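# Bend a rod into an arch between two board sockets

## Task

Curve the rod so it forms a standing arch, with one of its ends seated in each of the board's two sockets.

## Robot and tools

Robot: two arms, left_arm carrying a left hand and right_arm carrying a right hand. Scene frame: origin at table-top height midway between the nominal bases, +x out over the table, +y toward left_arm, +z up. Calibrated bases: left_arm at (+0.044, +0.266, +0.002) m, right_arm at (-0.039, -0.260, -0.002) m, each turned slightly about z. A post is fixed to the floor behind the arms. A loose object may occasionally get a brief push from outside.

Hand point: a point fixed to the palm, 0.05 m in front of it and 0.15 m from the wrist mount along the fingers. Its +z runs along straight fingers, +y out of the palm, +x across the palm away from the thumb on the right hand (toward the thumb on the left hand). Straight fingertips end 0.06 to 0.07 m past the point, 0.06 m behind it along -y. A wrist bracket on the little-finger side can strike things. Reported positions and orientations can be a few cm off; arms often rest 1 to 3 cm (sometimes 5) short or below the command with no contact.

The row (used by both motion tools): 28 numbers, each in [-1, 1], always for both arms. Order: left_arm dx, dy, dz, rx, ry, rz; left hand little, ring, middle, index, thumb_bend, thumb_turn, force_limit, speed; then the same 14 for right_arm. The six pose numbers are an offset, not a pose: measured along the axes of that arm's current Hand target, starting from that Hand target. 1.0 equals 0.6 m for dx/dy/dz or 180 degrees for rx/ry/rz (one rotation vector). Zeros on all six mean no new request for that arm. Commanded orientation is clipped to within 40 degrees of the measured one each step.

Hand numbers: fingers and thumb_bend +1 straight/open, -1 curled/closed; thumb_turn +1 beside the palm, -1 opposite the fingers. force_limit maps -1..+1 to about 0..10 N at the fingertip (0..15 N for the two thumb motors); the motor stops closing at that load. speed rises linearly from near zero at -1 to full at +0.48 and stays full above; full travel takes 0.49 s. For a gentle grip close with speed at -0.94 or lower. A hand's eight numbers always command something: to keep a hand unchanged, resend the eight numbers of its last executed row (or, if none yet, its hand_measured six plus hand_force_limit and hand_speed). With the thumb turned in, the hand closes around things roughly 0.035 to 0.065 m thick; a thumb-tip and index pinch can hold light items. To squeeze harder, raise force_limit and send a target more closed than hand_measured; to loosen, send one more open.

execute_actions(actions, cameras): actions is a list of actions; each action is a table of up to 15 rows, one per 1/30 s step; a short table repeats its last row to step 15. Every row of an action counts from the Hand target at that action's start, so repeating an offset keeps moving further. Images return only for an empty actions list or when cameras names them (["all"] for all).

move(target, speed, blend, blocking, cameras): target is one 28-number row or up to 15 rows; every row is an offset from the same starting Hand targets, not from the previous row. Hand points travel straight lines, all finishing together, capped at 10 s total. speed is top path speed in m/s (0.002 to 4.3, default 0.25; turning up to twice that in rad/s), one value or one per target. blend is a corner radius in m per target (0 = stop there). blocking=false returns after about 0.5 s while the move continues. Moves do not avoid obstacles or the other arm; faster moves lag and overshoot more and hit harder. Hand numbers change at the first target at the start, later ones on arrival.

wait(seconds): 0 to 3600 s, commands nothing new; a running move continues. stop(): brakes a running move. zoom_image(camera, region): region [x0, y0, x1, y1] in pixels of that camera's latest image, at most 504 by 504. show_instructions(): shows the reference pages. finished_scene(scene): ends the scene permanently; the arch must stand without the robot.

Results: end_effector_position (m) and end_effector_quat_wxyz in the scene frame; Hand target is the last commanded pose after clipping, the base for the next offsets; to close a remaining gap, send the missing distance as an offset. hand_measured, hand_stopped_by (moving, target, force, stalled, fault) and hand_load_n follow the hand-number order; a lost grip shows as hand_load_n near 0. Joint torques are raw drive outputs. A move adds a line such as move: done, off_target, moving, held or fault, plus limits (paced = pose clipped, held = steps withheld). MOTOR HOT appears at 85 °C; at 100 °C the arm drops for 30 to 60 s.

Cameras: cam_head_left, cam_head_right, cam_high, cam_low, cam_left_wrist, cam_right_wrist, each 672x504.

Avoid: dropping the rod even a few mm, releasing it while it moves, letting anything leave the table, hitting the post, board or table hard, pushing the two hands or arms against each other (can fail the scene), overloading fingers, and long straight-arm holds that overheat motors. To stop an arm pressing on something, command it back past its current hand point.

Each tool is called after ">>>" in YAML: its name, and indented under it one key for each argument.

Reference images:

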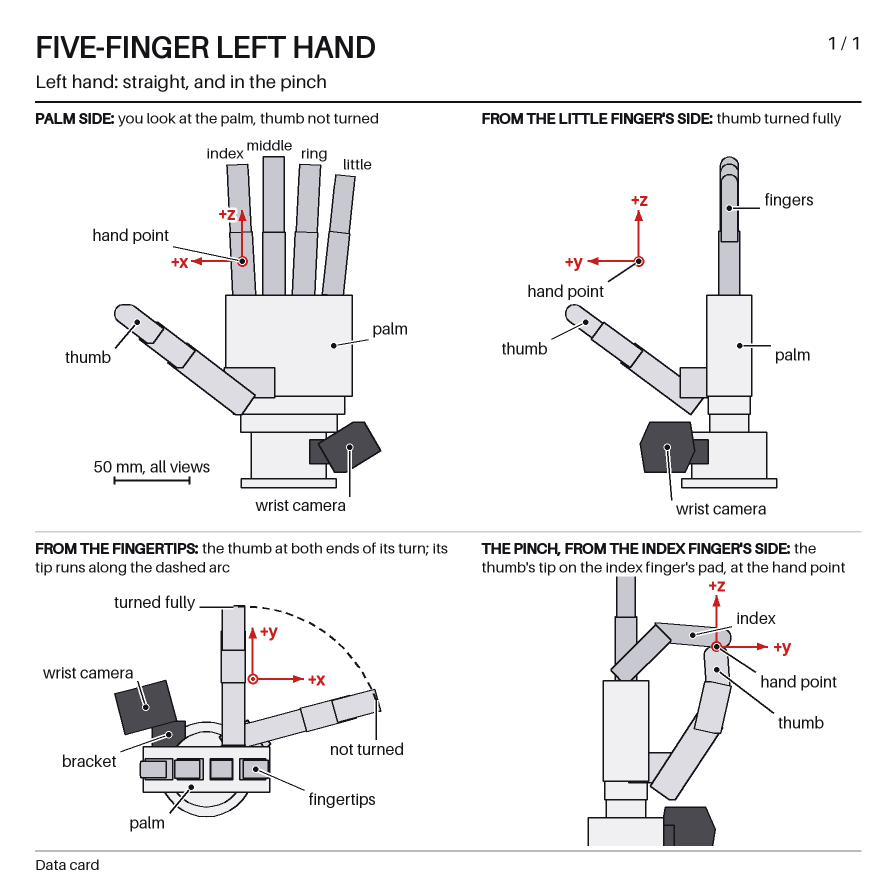

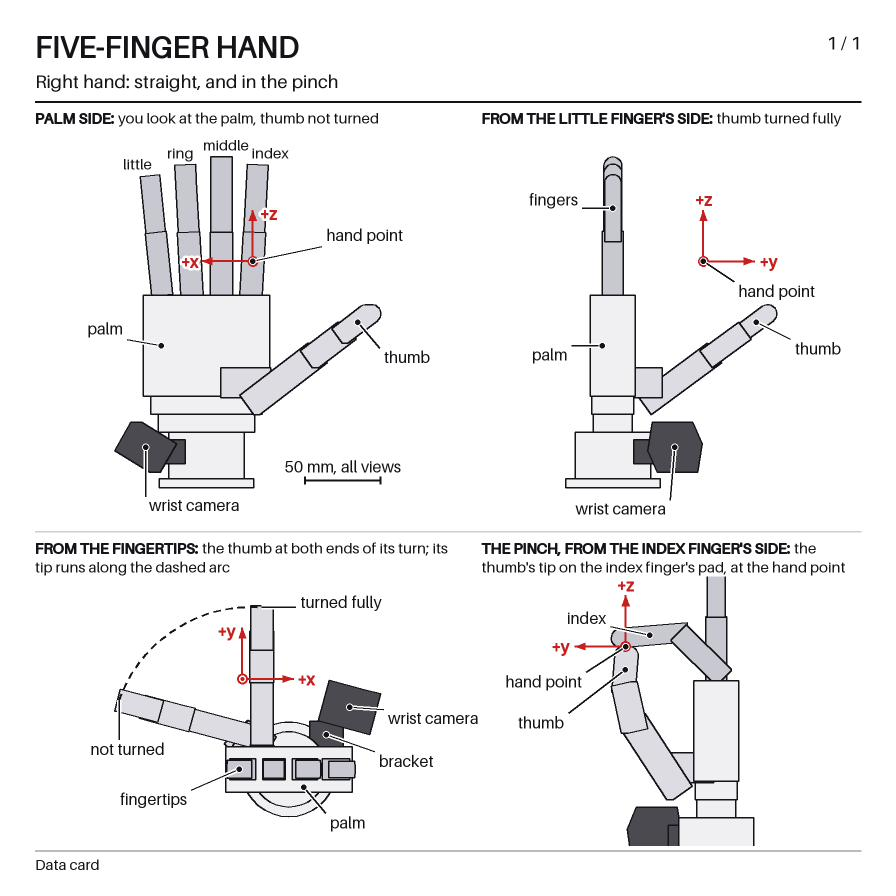

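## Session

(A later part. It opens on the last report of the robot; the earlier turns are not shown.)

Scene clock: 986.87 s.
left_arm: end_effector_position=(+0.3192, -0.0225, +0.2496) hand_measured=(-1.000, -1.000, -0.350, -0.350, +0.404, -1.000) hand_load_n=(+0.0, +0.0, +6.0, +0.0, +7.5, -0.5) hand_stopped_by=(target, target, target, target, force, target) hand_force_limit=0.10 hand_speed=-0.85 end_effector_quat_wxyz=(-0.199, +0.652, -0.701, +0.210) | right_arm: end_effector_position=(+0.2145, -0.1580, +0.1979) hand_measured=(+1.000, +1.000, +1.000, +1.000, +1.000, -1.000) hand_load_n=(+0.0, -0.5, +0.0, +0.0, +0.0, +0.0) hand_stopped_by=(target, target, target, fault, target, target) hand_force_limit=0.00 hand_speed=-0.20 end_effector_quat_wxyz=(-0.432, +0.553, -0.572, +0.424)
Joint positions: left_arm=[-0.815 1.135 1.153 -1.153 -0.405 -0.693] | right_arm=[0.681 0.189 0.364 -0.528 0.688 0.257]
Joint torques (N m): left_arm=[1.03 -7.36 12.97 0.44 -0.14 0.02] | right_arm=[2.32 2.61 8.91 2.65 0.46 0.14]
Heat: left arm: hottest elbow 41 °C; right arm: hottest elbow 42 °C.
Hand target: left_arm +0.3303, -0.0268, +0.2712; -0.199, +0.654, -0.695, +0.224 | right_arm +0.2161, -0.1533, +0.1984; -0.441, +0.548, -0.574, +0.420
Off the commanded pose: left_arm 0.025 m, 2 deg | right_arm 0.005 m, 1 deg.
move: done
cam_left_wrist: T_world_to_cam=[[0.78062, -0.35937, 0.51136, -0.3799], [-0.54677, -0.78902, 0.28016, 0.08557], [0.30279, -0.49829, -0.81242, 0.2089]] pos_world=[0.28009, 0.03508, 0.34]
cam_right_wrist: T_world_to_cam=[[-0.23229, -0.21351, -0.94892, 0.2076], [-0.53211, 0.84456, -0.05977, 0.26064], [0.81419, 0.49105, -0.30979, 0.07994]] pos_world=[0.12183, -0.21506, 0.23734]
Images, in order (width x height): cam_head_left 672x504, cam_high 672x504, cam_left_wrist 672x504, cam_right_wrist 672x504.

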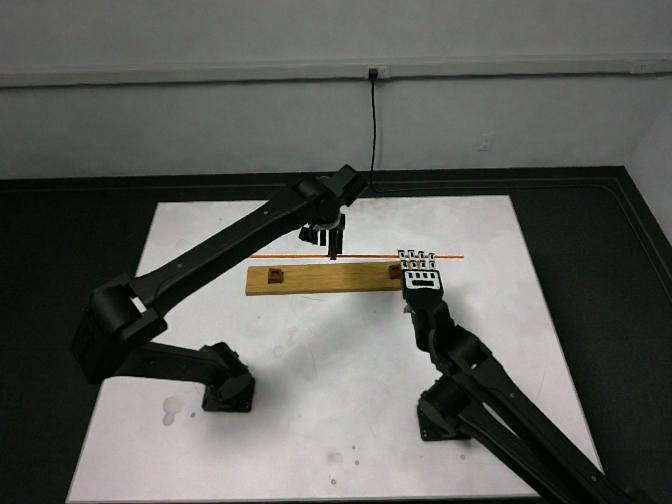

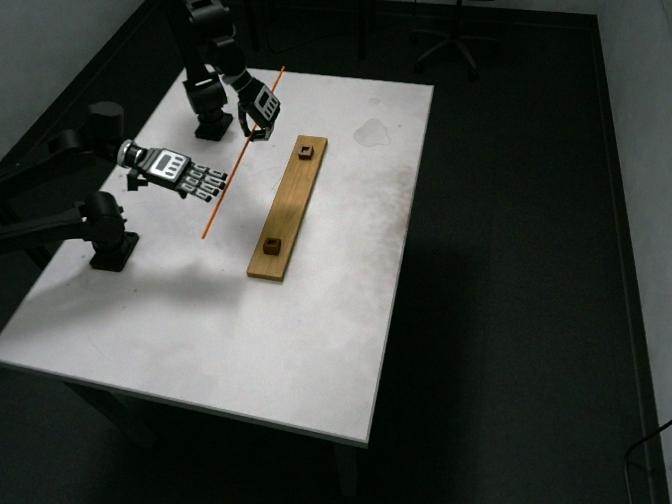

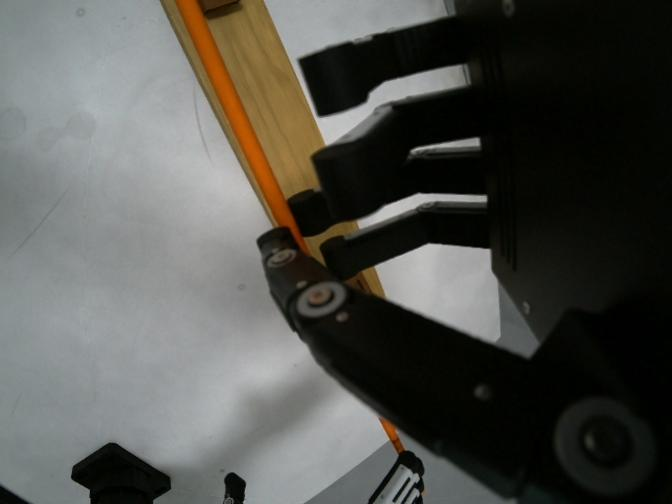

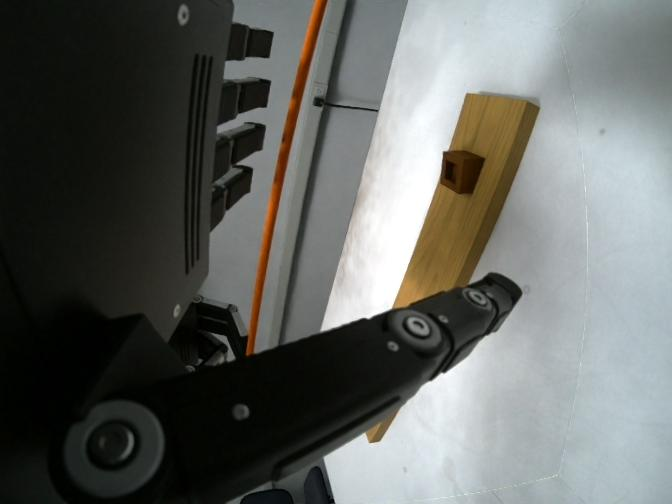

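>>> execute_actions:
  actions: []
  cameras: ["all"]

Scene clock: 1005.60 s.
left_arm: end_effector_position=(+0.3192, -0.0225, +0.2496) hand_measured=(-1.000, -1.000, -0.350, -0.350, +0.404, -1.000) hand_load_n=(+0.0, +0.5, +5.5, +0.0, +7.5, -0.5) hand_stopped_by=(target, target, target, target, force, target) hand_force_limit=0.10 hand_speed=-0.85 end_effector_quat_wxyz=(-0.199, +0.652, -0.701, +0.210) | right_arm: end_effector_position=(+0.2145, -0.1580, +0.1979) hand_measured=(+1.000, +1.000, +1.000, +1.000, +1.000, -1.000) hand_load_n=(+0.0, +0.0, +0.0, +0.0, +0.0, +0.0) hand_stopped_by=(target, target, target, fault, target, target) hand_force_limit=0.00 hand_speed=-0.20 end_effector_quat_wxyz=(-0.432, +0.553, -0.572, +0.424)
Joint positions: left_arm=[-0.815 1.135 1.153 -1.153 -0.405 -0.693] | right_arm=[0.681 0.189 0.364 -0.528 0.688 0.257]
Joint velocities: within noise
Joint torques (N m): left_arm=[0.91 -7.3 12.98 0.42 -0.15 0.05] | right_arm=[2.32 2.61 8.91 2.63 0.46 0.16]
Heat: left arm: hottest elbow 42 °C; right arm: hottest elbow 42 °C.
Hand target: left_arm +0.3303, -0.0268, +0.2712; -0.199, +0.654, -0.695, +0.224 | right_arm +0.2161, -0.1533, +0.1984; -0.440, +0.548, -0.574, +0.420
Off the commanded pose: left_arm 0.025 m, 2 deg | right_arm 0.005 m, 1 deg.
camera_calibration:
cam_left_wrist: T_world_to_cam=[[0.78062, -0.35937, 0.51136, -0.3799], [-0.54677, -0.78902, 0.28016, 0.08557], [0.30279, -0.49829, -0.81242, 0.2089]] pos_world=[0.28009, 0.03508, 0.34]
cam_right_wrist: T_world_to_cam=[[-0.23236, -0.21306, -0.94901, 0.20772], [-0.532, 0.84466, -0.05937, 0.26056], [0.81424, 0.49108, -0.30961, 0.07989]] pos_world=[0.12183, -0.21506, 0.23734]

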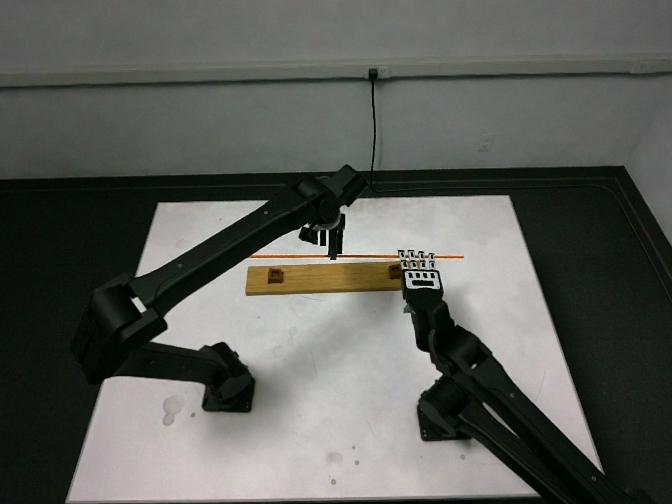

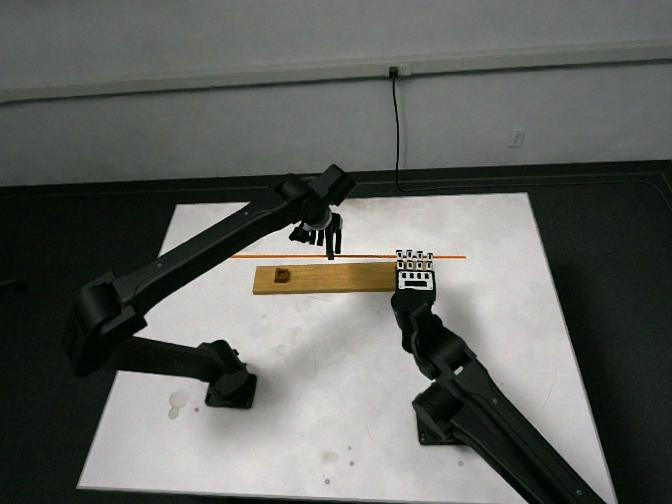

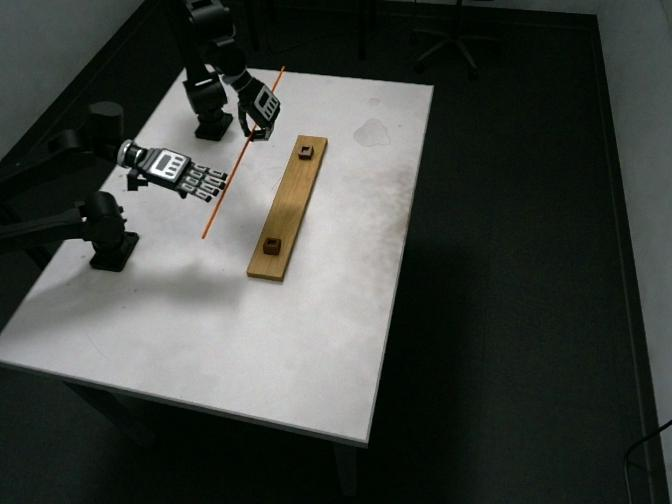

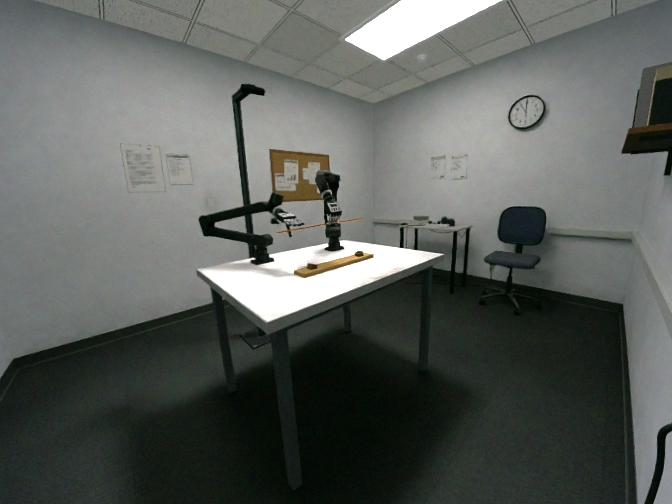

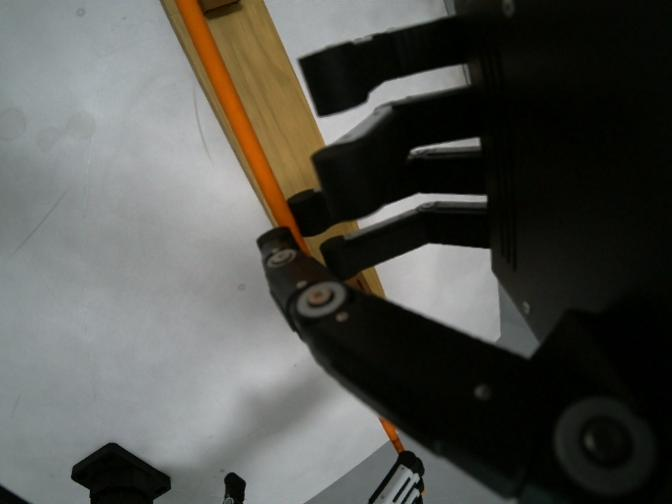

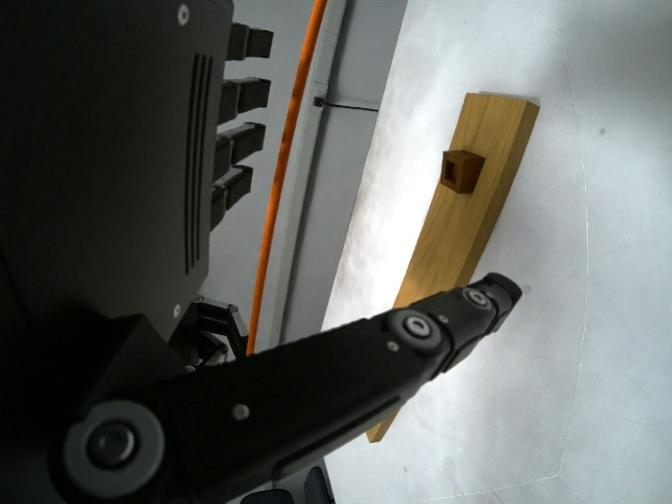

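>>> move:
  target:
    - [0,0,0,0,0,0,-1,-1,-0.35,-0.35,0.1,-1,0.1,-0.85,0,0,0.07,0,0,0,1,1,1,1,1,-1,0.0,-0.2]
  speed: 0.06
  cameras: ["cam_right_wrist"]

Scene clock: 1016.97 s.
left_arm: end_effector_position=(+0.3192, -0.0225, +0.2496) hand_measured=(-1.000, -1.000, -0.350, -0.350, +0.404, -1.000) hand_load_n=(+0.0, +0.0, +5.5, +0.0, +7.5, -0.5) hand_stopped_by=(target, target, target, target, force, target) hand_force_limit=0.10 hand_speed=-0.85 end_effector_quat_wxyz=(-0.199, +0.652, -0.701, +0.210) | right_arm: end_effector_position=(+0.2537, -0.1511, +0.1877) hand_measured=(+1.000, +1.000, +1.000, +1.000, +1.000, -1.000) hand_load_n=(+0.0, +0.0, +0.0, +0.0, +0.0, +0.0) hand_stopped_by=(target, target, target, fault, target, target) hand_force_limit=0.00 hand_speed=-0.20 end_effector_quat_wxyz=(-0.441, +0.550, -0.576, +0.414)
Joint positions: left_arm=[-0.815 1.135 1.153 -1.153 -0.405 -0.693] | right_arm=[0.514 0.351 0.342 -0.305 0.518 0.214]
Joint torques (N m): left_arm=[0.97 -7.77 13.03 0.5 -0.17 0.04] | right_arm=[0.67 1.08 9.1 2.74 0.13 -0.08]
Heat: left arm: hottest elbow 42 °C; right arm: hottest elbow 42 °C.
Hand target: left_arm +0.3303, -0.0268, +0.2712; -0.199, +0.654, -0.695, +0.224 | right_arm +0.2567, -0.1532, +0.1875; -0.441, +0.548, -0.574, +0.420
Off the commanded pose: left_arm 0.025 m, 2 deg | right_arm 0.004 m, 1 deg.
move: done
cam_right_wrist: T_world_to_cam=[[-0.23226, -0.18949, -0.95402, 0.21306], [-0.53721, 0.84266, -0.03658, 0.27176], [0.81084, 0.50401, -0.29751, 0.04198]] pos_world=[0.16144, -0.20979, 0.22569]

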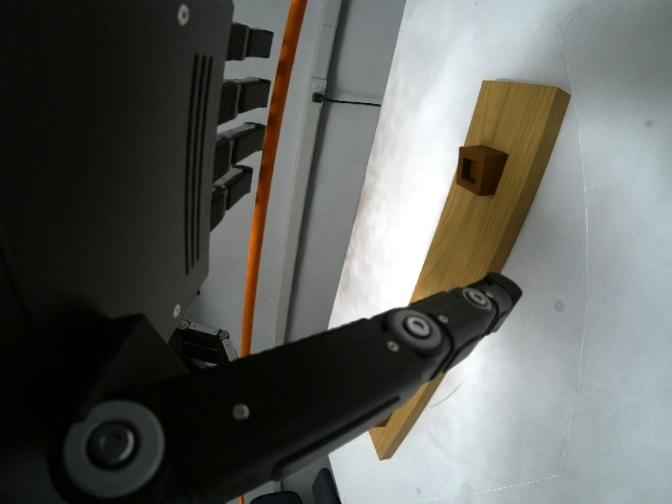

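>>> move:
  target:
    - [0,0,0,0,0,0,-1,-1,-0.35,-0.35,0.1,-1,0.1,-0.85,0,0,0.076,0,0,0,1,1,1,1,1,-1,0.0,-0.2]
  speed: 0.06
  cameras: ["cam_right_wrist", "cam_head_left", "cam_high"]

Scene clock: 1021.43 s.
left_arm: end_effector_position=(+0.3192, -0.0225, +0.2496) hand_measured=(-1.000, -1.000, -0.350, -0.350, +0.404, -1.000) hand_load_n=(+0.0, +0.0, +6.0, +0.0, +7.5, -0.5) hand_stopped_by=(target, target, target, target, force, target) hand_force_limit=0.10 hand_speed=-0.85 end_effector_quat_wxyz=(-0.199, +0.652, -0.701, +0.210) | right_arm: end_effector_position=(+0.2971, -0.1503, +0.1723) hand_measured=(+1.000, +1.000, +1.000, +1.000, +1.000, -1.000) hand_load_n=(+0.0, +0.0, +0.0, -0.5, +0.0, +0.0) hand_stopped_by=(target, target, target, fault, target, target) hand_force_limit=0.00 hand_speed=-0.20 end_effector_quat_wxyz=(-0.438, +0.552, -0.577, +0.413)
Joint positions: left_arm=[-0.815 1.135 1.153 -1.153 -0.405 -0.693] | right_arm=[0.392 0.565 0.342 -0.08 0.4 0.174]
Joint torques (N m): left_arm=[1.32 -7.88 13 0.42 -0.16 0.06] | right_arm=[0.62 -1.03 9.31 2.81 0.1 -0.1]
Heat: left arm: hottest elbow 42 °C; right arm: hottest elbow 42 °C.
Hand target: left_arm +0.3303, -0.0268, +0.2712; -0.199, +0.654, -0.695, +0.224 | right_arm +0.3007, -0.1531, +0.1756; -0.441, +0.548, -0.574, +0.420
Off the commanded pose: left_arm 0.025 m, 2 deg | right_arm 0.006 m, 1 deg.
move: done
cam_right_wrist: T_world_to_cam=[[-0.23877, -0.19154, -0.952, 0.2099], [-0.53811, 0.84217, -0.03448, 0.29367], [0.80835, 0.50404, -0.30415, 0.00373]] pos_world=[0.20512, -0.20899, 0.21109]
Images, in order (width x height): cam_head_left 672x504, cam_high 672x504, cam_right_wrist 672x504.

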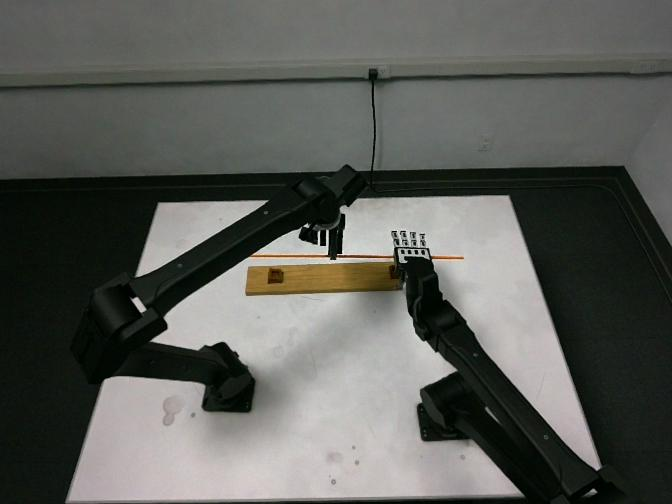

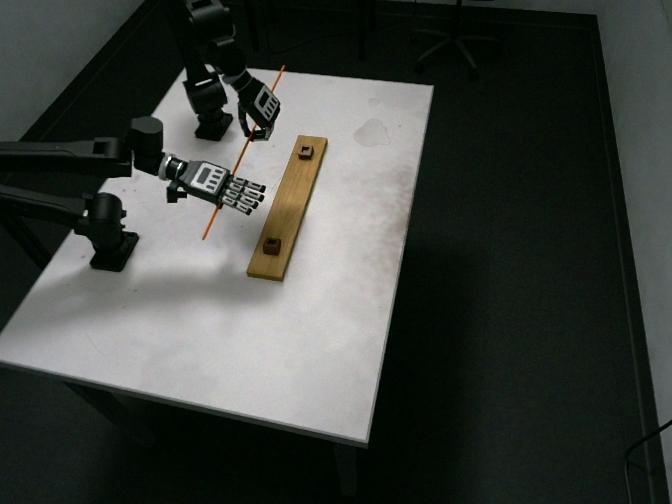

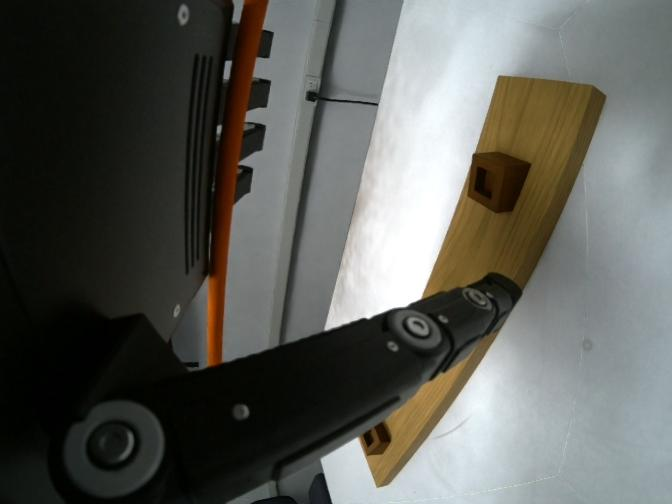

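>>> move:
  target:
    - [0,0,0,0,0,0,-1,-1,-0.35,-0.35,0.1,-1,0.1,-0.85,0,0,0,0,0,0,1,1,1,1,-0.95,-1,-0.3,-0.8]
  speed: 0.05
  cameras: ["cam_right_wrist"]

>>> wait:
  seconds: 2
  cameras: ["cam_right_wrist", "cam_head_left", "cam_high"]

Scene clock: 1032.77 s.
left_arm: end_effector_position=(+0.3192, -0.0225, +0.2496) hand_measured=(-1.000, -1.000, -0.350, -0.350, +0.404, -1.000) hand_load_n=(+0.0, +0.0, +5.5, +0.0, +7.5, -0.5) hand_stopped_by=(target, target, target, target, force, target) hand_force_limit=0.10 hand_speed=-0.85 end_effector_quat_wxyz=(-0.199, +0.652, -0.701, +0.210) | right_arm: end_effector_position=(+0.2971, -0.1503, +0.1723) hand_measured=(+1.000, +1.000, +1.000, +1.000, -0.402, -1.000) hand_load_n=(+0.0, -0.5, +0.0, +0.0, +0.0, +0.0) hand_stopped_by=(target, target, target, fault, moving, target) hand_force_limit=-0.30 hand_speed=-0.80 end_effector_quat_wxyz=(-0.438, +0.552, -0.577, +0.413)
Joint positions: left_arm=[-0.815 1.135 1.153 -1.153 -0.405 -0.693] | right_arm=[0.392 0.565 0.342 -0.08 0.4 0.173]
Joint torques (N m): left_arm=[1.26 -7.82 13 0.47 -0.15 0.05] | right_arm=[0.56 -1.03 9.31 2.82 0.11 -0.09]
Heat: left arm: hottest elbow 43 °C; right arm: hottest elbow 42 °C.
Hand target: left_arm +0.3303, -0.0268, +0.2712; -0.199, +0.654, -0.695, +0.224 | right_arm +0.3007, -0.1531, +0.1756; -0.441, +0.548, -0.574, +0.420
Off the commanded pose: left_arm 0.025 m, 2 deg | right_arm 0.006 m, 1 deg.
move: moving (right_arm; no rest 5 s after the move's start)
cam_right_wrist: T_world_to_cam=[[-0.23876, -0.19193, -0.95192, 0.2098], [-0.53824, 0.84207, -0.03478, 0.29374], [0.80826, 0.50406, -0.30436, 0.0038]] pos_world=[0.20512, -0.20899, 0.21109]

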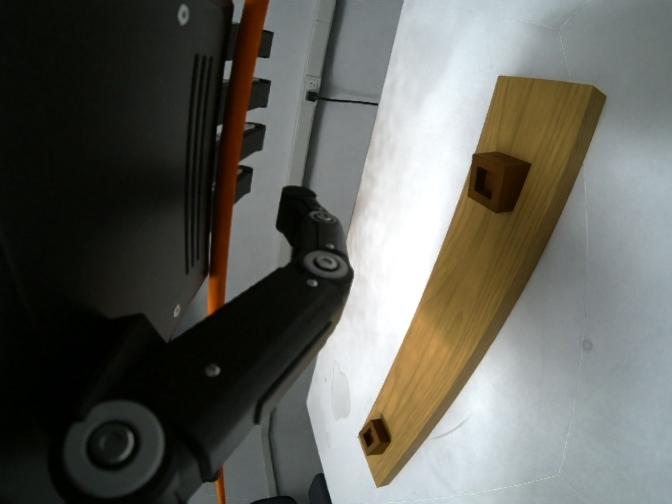

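Scene clock: 1034.77 s.
left_arm: end_effector_position=(+0.3192, -0.0225, +0.2491) hand_measured=(-1.000, -1.000, -0.350, -0.350, +0.404, -1.000) hand_load_n=(+0.0, +0.0, +5.5, +0.0, +7.0, +0.0) hand_stopped_by=(target, target, target, target, force, target) hand_force_limit=0.10 hand_speed=-0.85 end_effector_quat_wxyz=(-0.199, +0.652, -0.701, +0.209) | right_arm: end_effector_position=(+0.2970, -0.1502, +0.1723) hand_measured=(+1.000, +1.000, +1.000, +1.000, -0.902, -1.000) hand_load_n=(+0.0, +0.0, +0.0, +0.0, +5.5, +0.5) hand_stopped_by=(target, target, target, fault, force, target) hand_force_limit=-0.30 hand_speed=-0.80 end_effector_quat_wxyz=(-0.438, +0.552, -0.577, +0.413)
Joint positions: left_arm=[-0.815 1.136 1.153 -1.153 -0.405 -0.692] | right_arm=[0.392 0.565 0.342 -0.08 0.399 0.173]
Joint torques (N m): left_arm=[1.61 -7.71 12.92 0.44 -0.14 0.04] | right_arm=[0.62 -0.97 9.31 2.81 0.12 -0.09]
Heat: left arm: hottest elbow 43 °C; right arm: hottest elbow 42 °C.
Hand target: left_arm +0.3304, -0.0268, +0.2712; -0.199, +0.654, -0.695, +0.224 | right_arm +0.3007, -0.1531, +0.1756; -0.441, +0.548, -0.574, +0.420
Off the commanded pose: left_arm 0.025 m, 2 deg | right_arm 0.006 m, 1 deg.
wait: 2.00 s; at rest by 1.90 s
cam_right_wrist: T_world_to_cam=[[-0.23875, -0.19193, -0.95193, 0.20982], [-0.53853, 0.84189, -0.03468, 0.29365], [0.80807, 0.50436, -0.30436, 0.00385]] pos_world=[0.20512, -0.20889, 0.21109]
Images, in order (width x height): cam_head_left 672x504, cam_high 672x504, cam_right_wrist 672x504.

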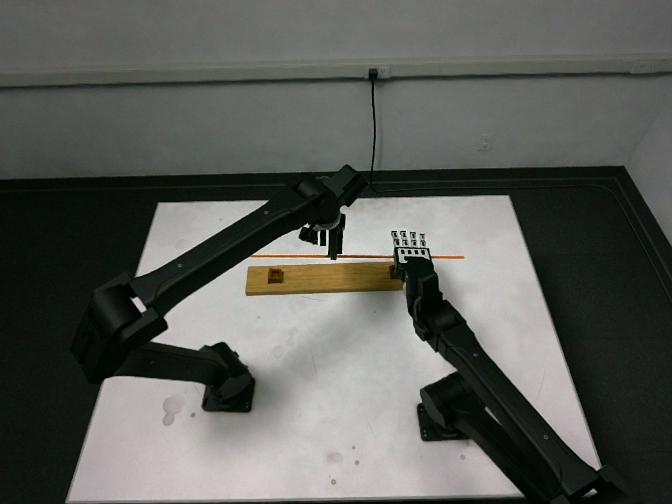

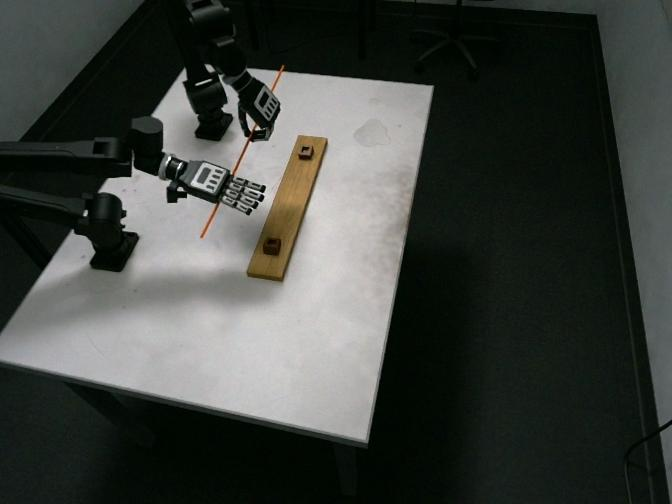

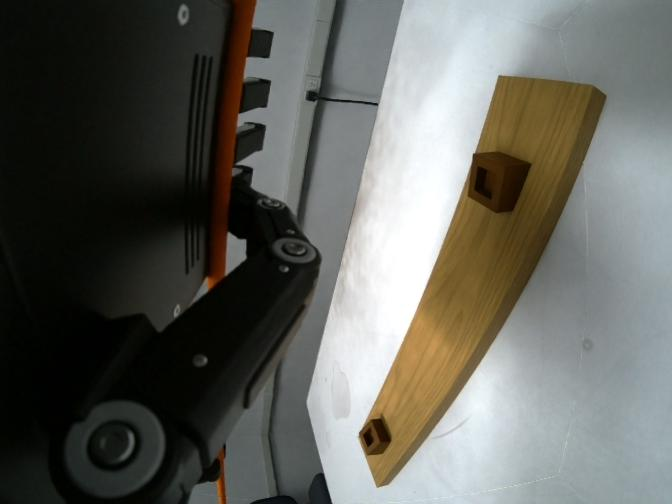

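>>> zoom_image:
  camera: "cam_right_wrist"
  region: [150, 0, 350, 350]

Scaled by 1.440 from the camera's image (finer frame: 960x720).

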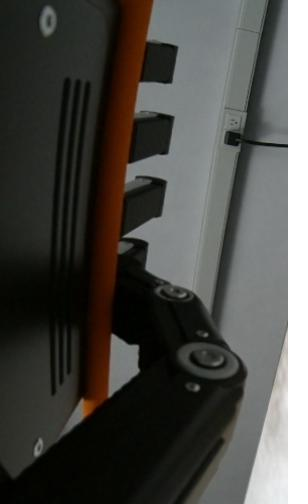

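>>> move:
  target:
    - [0,0,0,0,0,0,-1,-1,-0.35,-0.35,0.1,-1,0.1,-0.85,0,0,0,0,0,0,1,1,1,1,-1.0,-1,0.2,-0.85]
  speed: 0.05

>>> move:
  target:
    - [0,0,0,0,0,0,-1,-1,-0.35,-0.35,0.8,-1,0.1,-0.9,0,0,0,0,0,0,1,1,1,1,-1.0,-1,0.2,-0.85]
  speed: 0.05
  cameras: ["cam_left_wrist", "cam_right_wrist"]

Scene clock: 1052.50 s.
left_arm: end_effector_position=(+0.3192, -0.0225, +0.2491) hand_measured=(-1.000, -1.000, -0.350, -0.350, +0.404, -1.000) hand_load_n=(+0.0, +0.0, +5.5, +0.0, +7.5, +0.0) hand_stopped_by=(target, target, target, target, force, target) hand_force_limit=0.10 hand_speed=-0.85 end_effector_quat_wxyz=(-0.199, +0.652, -0.701, +0.209) | right_arm: end_effector_position=(+0.2970, -0.1502, +0.1723) hand_measured=(+1.000, +1.000, +1.000, +1.000, -0.946, -1.000) hand_load_n=(+0.0, +0.0, +0.0, +0.0, +9.0, +1.0) hand_stopped_by=(target, target, target, fault, force, target) hand_force_limit=0.20 hand_speed=-0.85 end_effector_quat_wxyz=(-0.438, +0.552, -0.577, +0.413)
Joint positions: left_arm=[-0.815 1.136 1.153 -1.153 -0.405 -0.692] | right_arm=[0.392 0.565 0.342 -0.08 0.399 0.173]
Joint torques (N m): left_arm=[0.91 -7.65 12.96 0.4 -0.15 0.03] | right_arm=[0.62 -1.03 9.31 2.81 0.12 -0.09]
Heat: left arm: hottest elbow 43 °C; right arm: hottest elbow 42 °C.
Hand target: left_arm +0.3304, -0.0268, +0.2712; -0.199, +0.654, -0.695, +0.224 | right_arm +0.3007, -0.1531, +0.1756; -0.440, +0.548, -0.574, +0.420
Off the commanded pose: left_arm 0.025 m, 2 deg | right_arm 0.006 m, 1 deg.
move: done

Scene clock: 1055.50 s.
left_arm: end_effector_position=(+0.3193, -0.0224, +0.2491) hand_measured=(-1.000, -1.000, -0.350, -0.350, +0.800, -1.000) hand_load_n=(+0.0, +0.0, +0.0, +0.0, +0.0, +0.0) hand_stopped_by=(target, target, target, target, target, target) hand_force_limit=0.10 hand_speed=-0.90 end_effector_quat_wxyz=(-0.199, +0.652, -0.701, +0.209) | right_arm: end_effector_position=(+0.2970, -0.1504, +0.1721) hand_measured=(+1.000, +1.000, +1.000, +1.000, -0.946, -1.000) hand_load_n=(+0.0, +0.0, +0.0, +0.0, +9.0, +0.5) hand_stopped_by=(target, target, target, fault, force, target) hand_force_limit=0.20 hand_speed=-0.85 end_effector_quat_wxyz=(-0.437, +0.553, -0.576, +0.414)
Joint positions: left_arm=[-0.815 1.136 1.153 -1.153 -0.404 -0.691] | right_arm=[0.392 0.565 0.342 -0.08 0.399 0.168]
Joint torques (N m): left_arm=[1.38 -7.53 13.07 0.49 -0.16 0.06] | right_arm=[0.62 -1.08 9.31 2.82 0.13 -0.05]
Heat: left arm: hottest elbow 43 °C; right arm: hottest elbow 42 °C.
Hand target: left_arm +0.3303, -0.0268, +0.2712; -0.199, +0.654, -0.695, +0.224 | right_arm +0.3007, -0.1531, +0.1756; -0.440, +0.548, -0.574, +0.420
Off the commanded pose: left_arm 0.025 m, 2 deg | right_arm 0.006 m, 1 deg.
move: done
cam_left_wrist: T_world_to_cam=[[0.78069, -0.361, 0.5101, -0.37943], [-0.54738, -0.78883, 0.27949, 0.08615], [0.30149, -0.49741, -0.81344, 0.20927]] pos_world=[0.28029, 0.03508, 0.3397]
cam_right_wrist: T_world_to_cam=[[-0.23837, -0.19673, -0.95104, 0.20861], [-0.53996, 0.84081, -0.0386, 0.29473], [0.80724, 0.50432, -0.30665, 0.00463]] pos_world=[0.20513, -0.2091, 0.21119]

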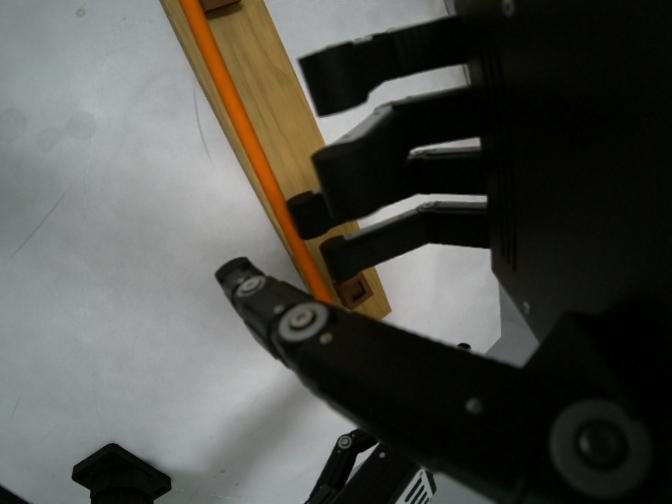

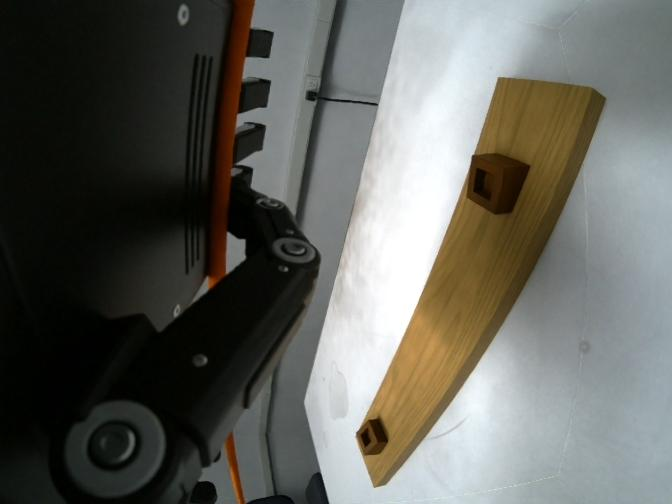

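>>> move:
  target:
    - [0.002,-0.0763,-0.1095,0,0,0,-1,-1,-0.35,-0.35,0.8,-1,0.1,-0.9,0,0,0,0,0,0,1,1,1,1,-1.0,-1,0.2,-0.85]
  speed: 0.05
  cameras: ["cam_left_wrist", "cam_right_wrist", "cam_head_left", "cam_high"]

Scene clock: 1064.97 s.
left_arm: end_effector_position=(+0.3216, -0.0251, +0.3308) hand_measured=(-1.000, -1.000, -0.350, -0.350, +0.800, -1.000) hand_load_n=(+0.0, +0.0, +0.5, +0.0, +0.0, +0.0) hand_stopped_by=(target, target, target, target, target, target) hand_force_limit=0.10 hand_speed=-0.90 end_effector_quat_wxyz=(-0.199, +0.652, -0.701, +0.211) | right_arm: end_effector_position=(+0.2970, -0.1504, +0.1721) hand_measured=(+1.000, +1.000, +1.000, +1.000, -0.946, -1.000) hand_load_n=(+0.0, +0.0, +0.0, +0.0, +8.5, +0.5) hand_stopped_by=(target, target, target, fault, force, target) hand_force_limit=0.20 hand_speed=-0.85 end_effector_quat_wxyz=(-0.437, +0.553, -0.576, +0.414)
Joint positions: left_arm=[-0.815 1.169 1.393 -1.357 -0.404 -0.691] | right_arm=[0.392 0.565 0.342 -0.08 0.399 0.168]
Joint torques (N m): left_arm=[1.2 -8.06 12.79 0.39 -0.16 0.01] | right_arm=[0.67 -0.97 9.29 2.82 0.13 -0.05]
Heat: left arm: hottest elbow 43 °C; right arm: hottest elbow 42 °C.
Hand target: left_arm +0.3303, -0.0267, +0.3512; -0.199, +0.654, -0.695, +0.224 | right_arm +0.3007, -0.1531, +0.1756; -0.440, +0.548, -0.574, +0.420
Off the commanded pose: left_arm 0.022 m, 2 deg | right_arm 0.006 m, 1 deg.
move: off_target (left_arm)
cam_left_wrist: T_world_to_cam=[[0.77968, -0.35977, 0.51251, -0.42435], [-0.5479, -0.78822, 0.2802, 0.06246], [0.30316, -0.49928, -0.81167, 0.27242]] pos_world=[0.28249, 0.03258, 0.4211]
cam_right_wrist: T_world_to_cam=[[-0.23837, -0.19673, -0.95104, 0.20861], [-0.53996, 0.84081, -0.0386, 0.29473], [0.80724, 0.50432, -0.30665, 0.00463]] pos_world=[0.20513, -0.2091, 0.21119]
Images, in order (width x height): cam_head_left 672x504, cam_high 672x504, cam_left_wrist 672x504, cam_right_wrist 672x504.

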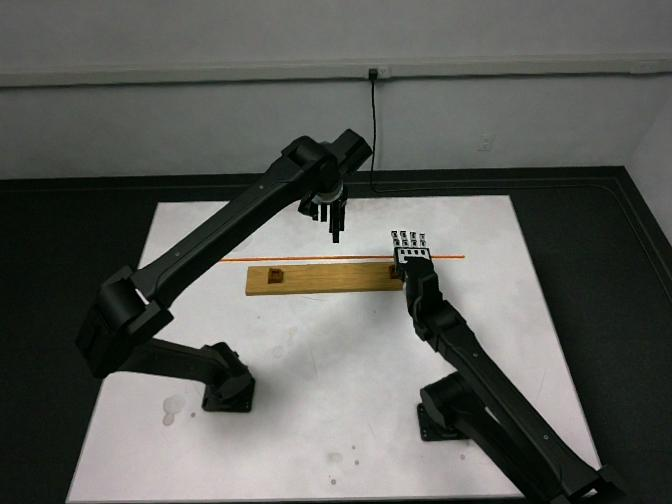

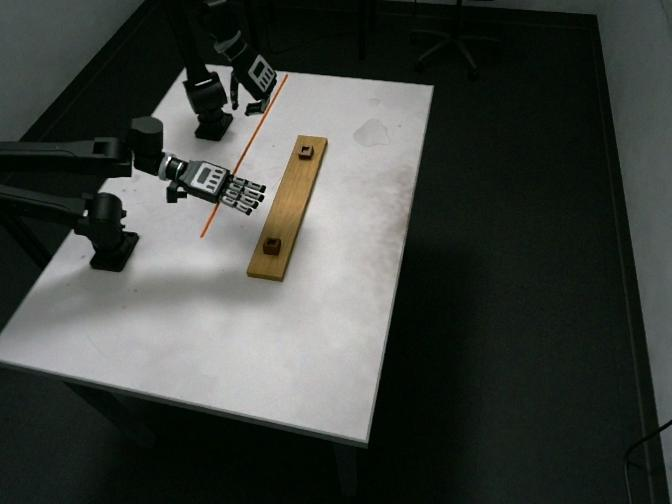

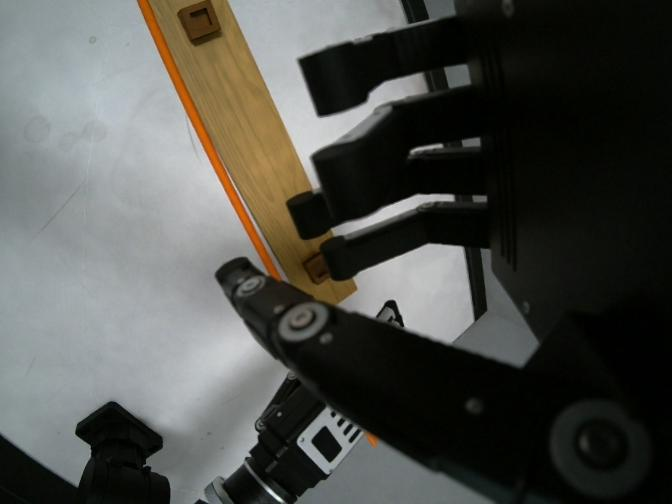

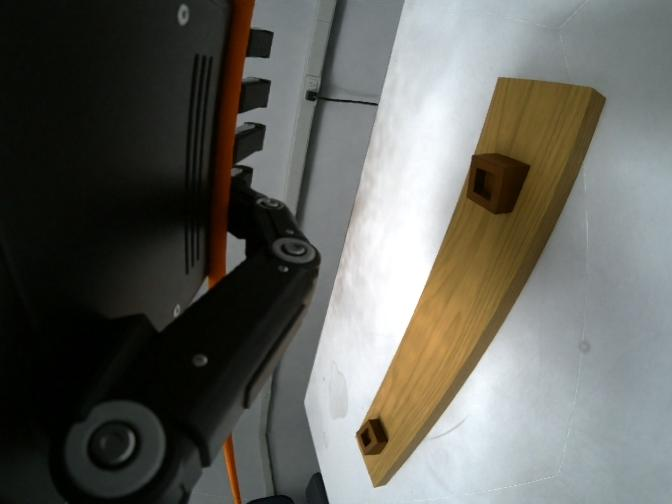

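>>> zoom_image:
  camera: "cam_high"
  region: [180, 60, 340, 290]

>>> zoom_image:
  camera: "cam_head_left"
  region: [200, 220, 480, 310]

Scaled by 2.191.

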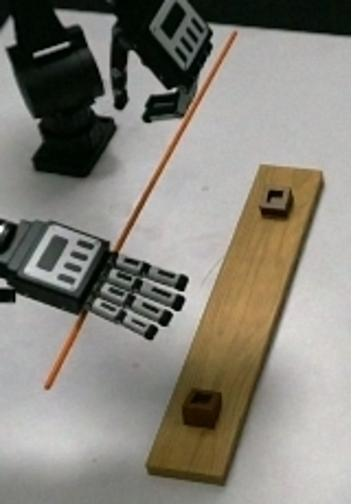

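Scaled by 1.800.

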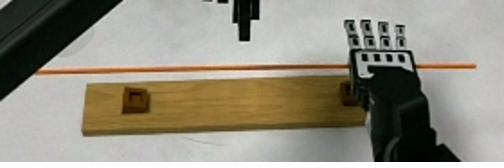

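>>> move:
  target:
    - [-0.3677,0.1138,-0.1273,0,0,0,-1,-1,-0.35,-0.35,0.8,-1,0.1,-0.9,0,0,0,0,0,0,1,1,1,1,-1.0,-1,0.2,-0.85]
  speed: 0.12
  cameras: ["cam_head_left", "cam_high"]

Scene clock: 1142.43 s.
left_arm: end_effector_position=(+0.2473, +0.1963, +0.3732) hand_measured=(-1.000, -1.000, -0.350, -0.350, +0.800, -1.000) hand_load_n=(+0.5, +0.0, +0.0, +0.0, +0.0, +0.0) hand_stopped_by=(target, target, target, target, target, target) hand_force_limit=0.10 hand_speed=-0.90 end_effector_quat_wxyz=(-0.200, +0.651, -0.695, +0.230) | right_arm: end_effector_position=(+0.2970, -0.1504, +0.1721) hand_measured=(+1.000, +1.000, +1.000, +1.000, -0.946, -1.000) hand_load_n=(+0.0, -0.5, +0.0, +0.0, +8.5, +1.0) hand_stopped_by=(target, target, target, fault, force, target) hand_force_limit=0.20 hand_speed=-0.85 end_effector_quat_wxyz=(-0.437, +0.553, -0.576, +0.414)
Joint positions: left_arm=[-0.165 0.699 1.241 -1.495 -0.06 -0.122] | right_arm=[0.392 0.565 0.342 -0.08 0.399 0.168]
Joint torques (N m): left_arm=[1.26 -0.91 7.86 0.77 0.12 0.05] | right_arm=[0.62 -1.03 9.31 2.81 0.13 -0.05]
Heat: left arm: hottest elbow 42 °C; right arm: hottest elbow 43 °C.
Hand target: left_arm +0.2454, +0.2003, +0.3713; -0.199, +0.654, -0.695, +0.224 | right_arm +0.3007, -0.1531, +0.1756; -0.440, +0.548, -0.574, +0.420
Off the commanded pose: left_arm 0.005 m, 1 deg | right_arm 0.006 m, 1 deg.
move: done

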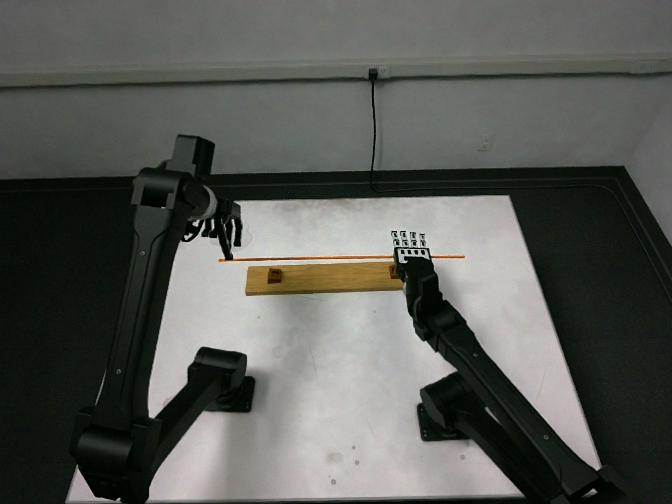

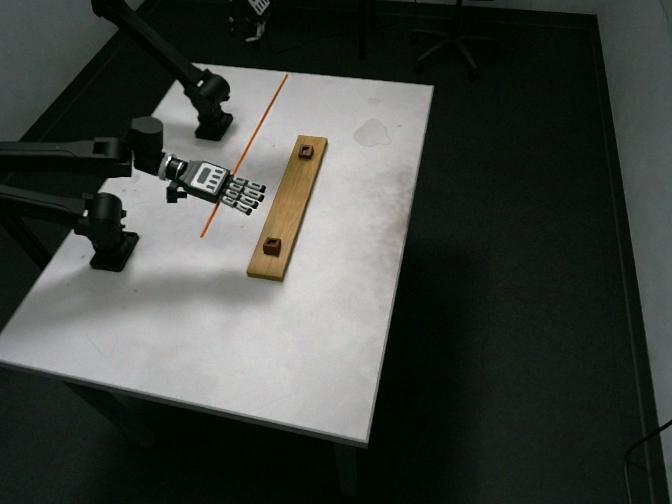

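>>> move:
  target:
    - [0,0,0,0,0,0,-1,-1,-0.35,-0.35,0.8,-1,0.1,-0.9,-0.0028,-0.0615,0.1323,0,0,0,1,1,1,1,-1.0,-1,0.2,-0.85]
  speed: 0.06
  cameras: ["cam_head_left", "cam_high"]

Scene clock: 1167.60 s.
left_arm: end_effector_position=(+0.2473, +0.1963, +0.3732) hand_measured=(-1.000, -1.000, -0.350, -0.350, +0.800, -1.000) hand_load_n=(+0.0, +0.0, +0.0, +0.0, +0.0, +0.0) hand_stopped_by=(target, target, target, target, target, target) hand_force_limit=0.10 hand_speed=-0.90 end_effector_quat_wxyz=(-0.200, +0.651, -0.695, +0.230) | right_arm: end_effector_position=(+0.3678, -0.1536, +0.1623) hand_measured=(+1.000, +1.000, +1.000, +1.000, -0.946, -1.000) hand_load_n=(+0.0, +0.0, +0.0, +0.0, +9.0, +1.0) hand_stopped_by=(target, target, target, fault, force, target) hand_force_limit=0.20 hand_speed=-0.85 end_effector_quat_wxyz=(-0.423, +0.563, -0.583, +0.405)
Joint positions: left_arm=[-0.165 0.699 1.241 -1.495 -0.06 -0.121] | right_arm=[0.261 0.888 0.452 0.103 0.275 0.132]
Joint torques (N m): left_arm=[1.26 -0.5 7.76 0.75 0.12 0.07] | right_arm=[0.62 -4.07 12.16 2.88 0.07 -0.07]
Heat: left arm: hottest elbow 39 °C; right arm: hottest elbow 43 °C.
Hand target: left_arm +0.2454, +0.2003, +0.3713; -0.199, +0.654, -0.695, +0.224 | right_arm +0.3870, -0.1530, +0.1908; -0.441, +0.548, -0.574, +0.420
Off the commanded pose: left_arm 0.005 m, 1 deg | right_arm 0.034 m, 3 deg.
move: off_target (right_arm)

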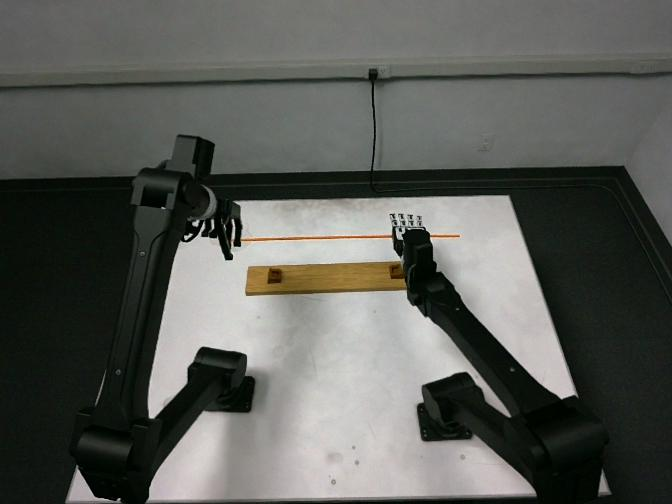

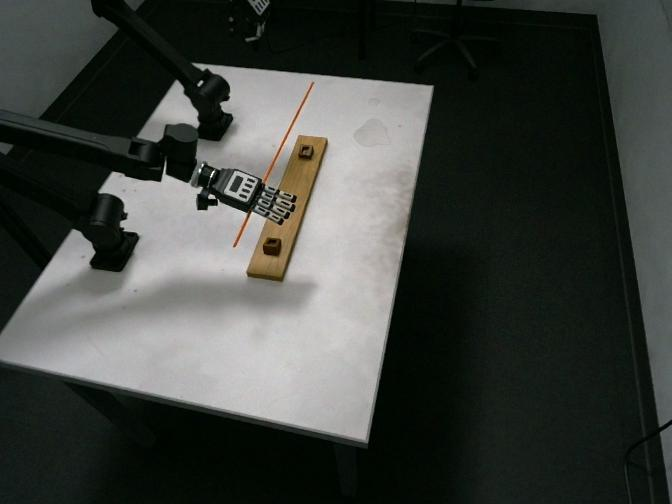

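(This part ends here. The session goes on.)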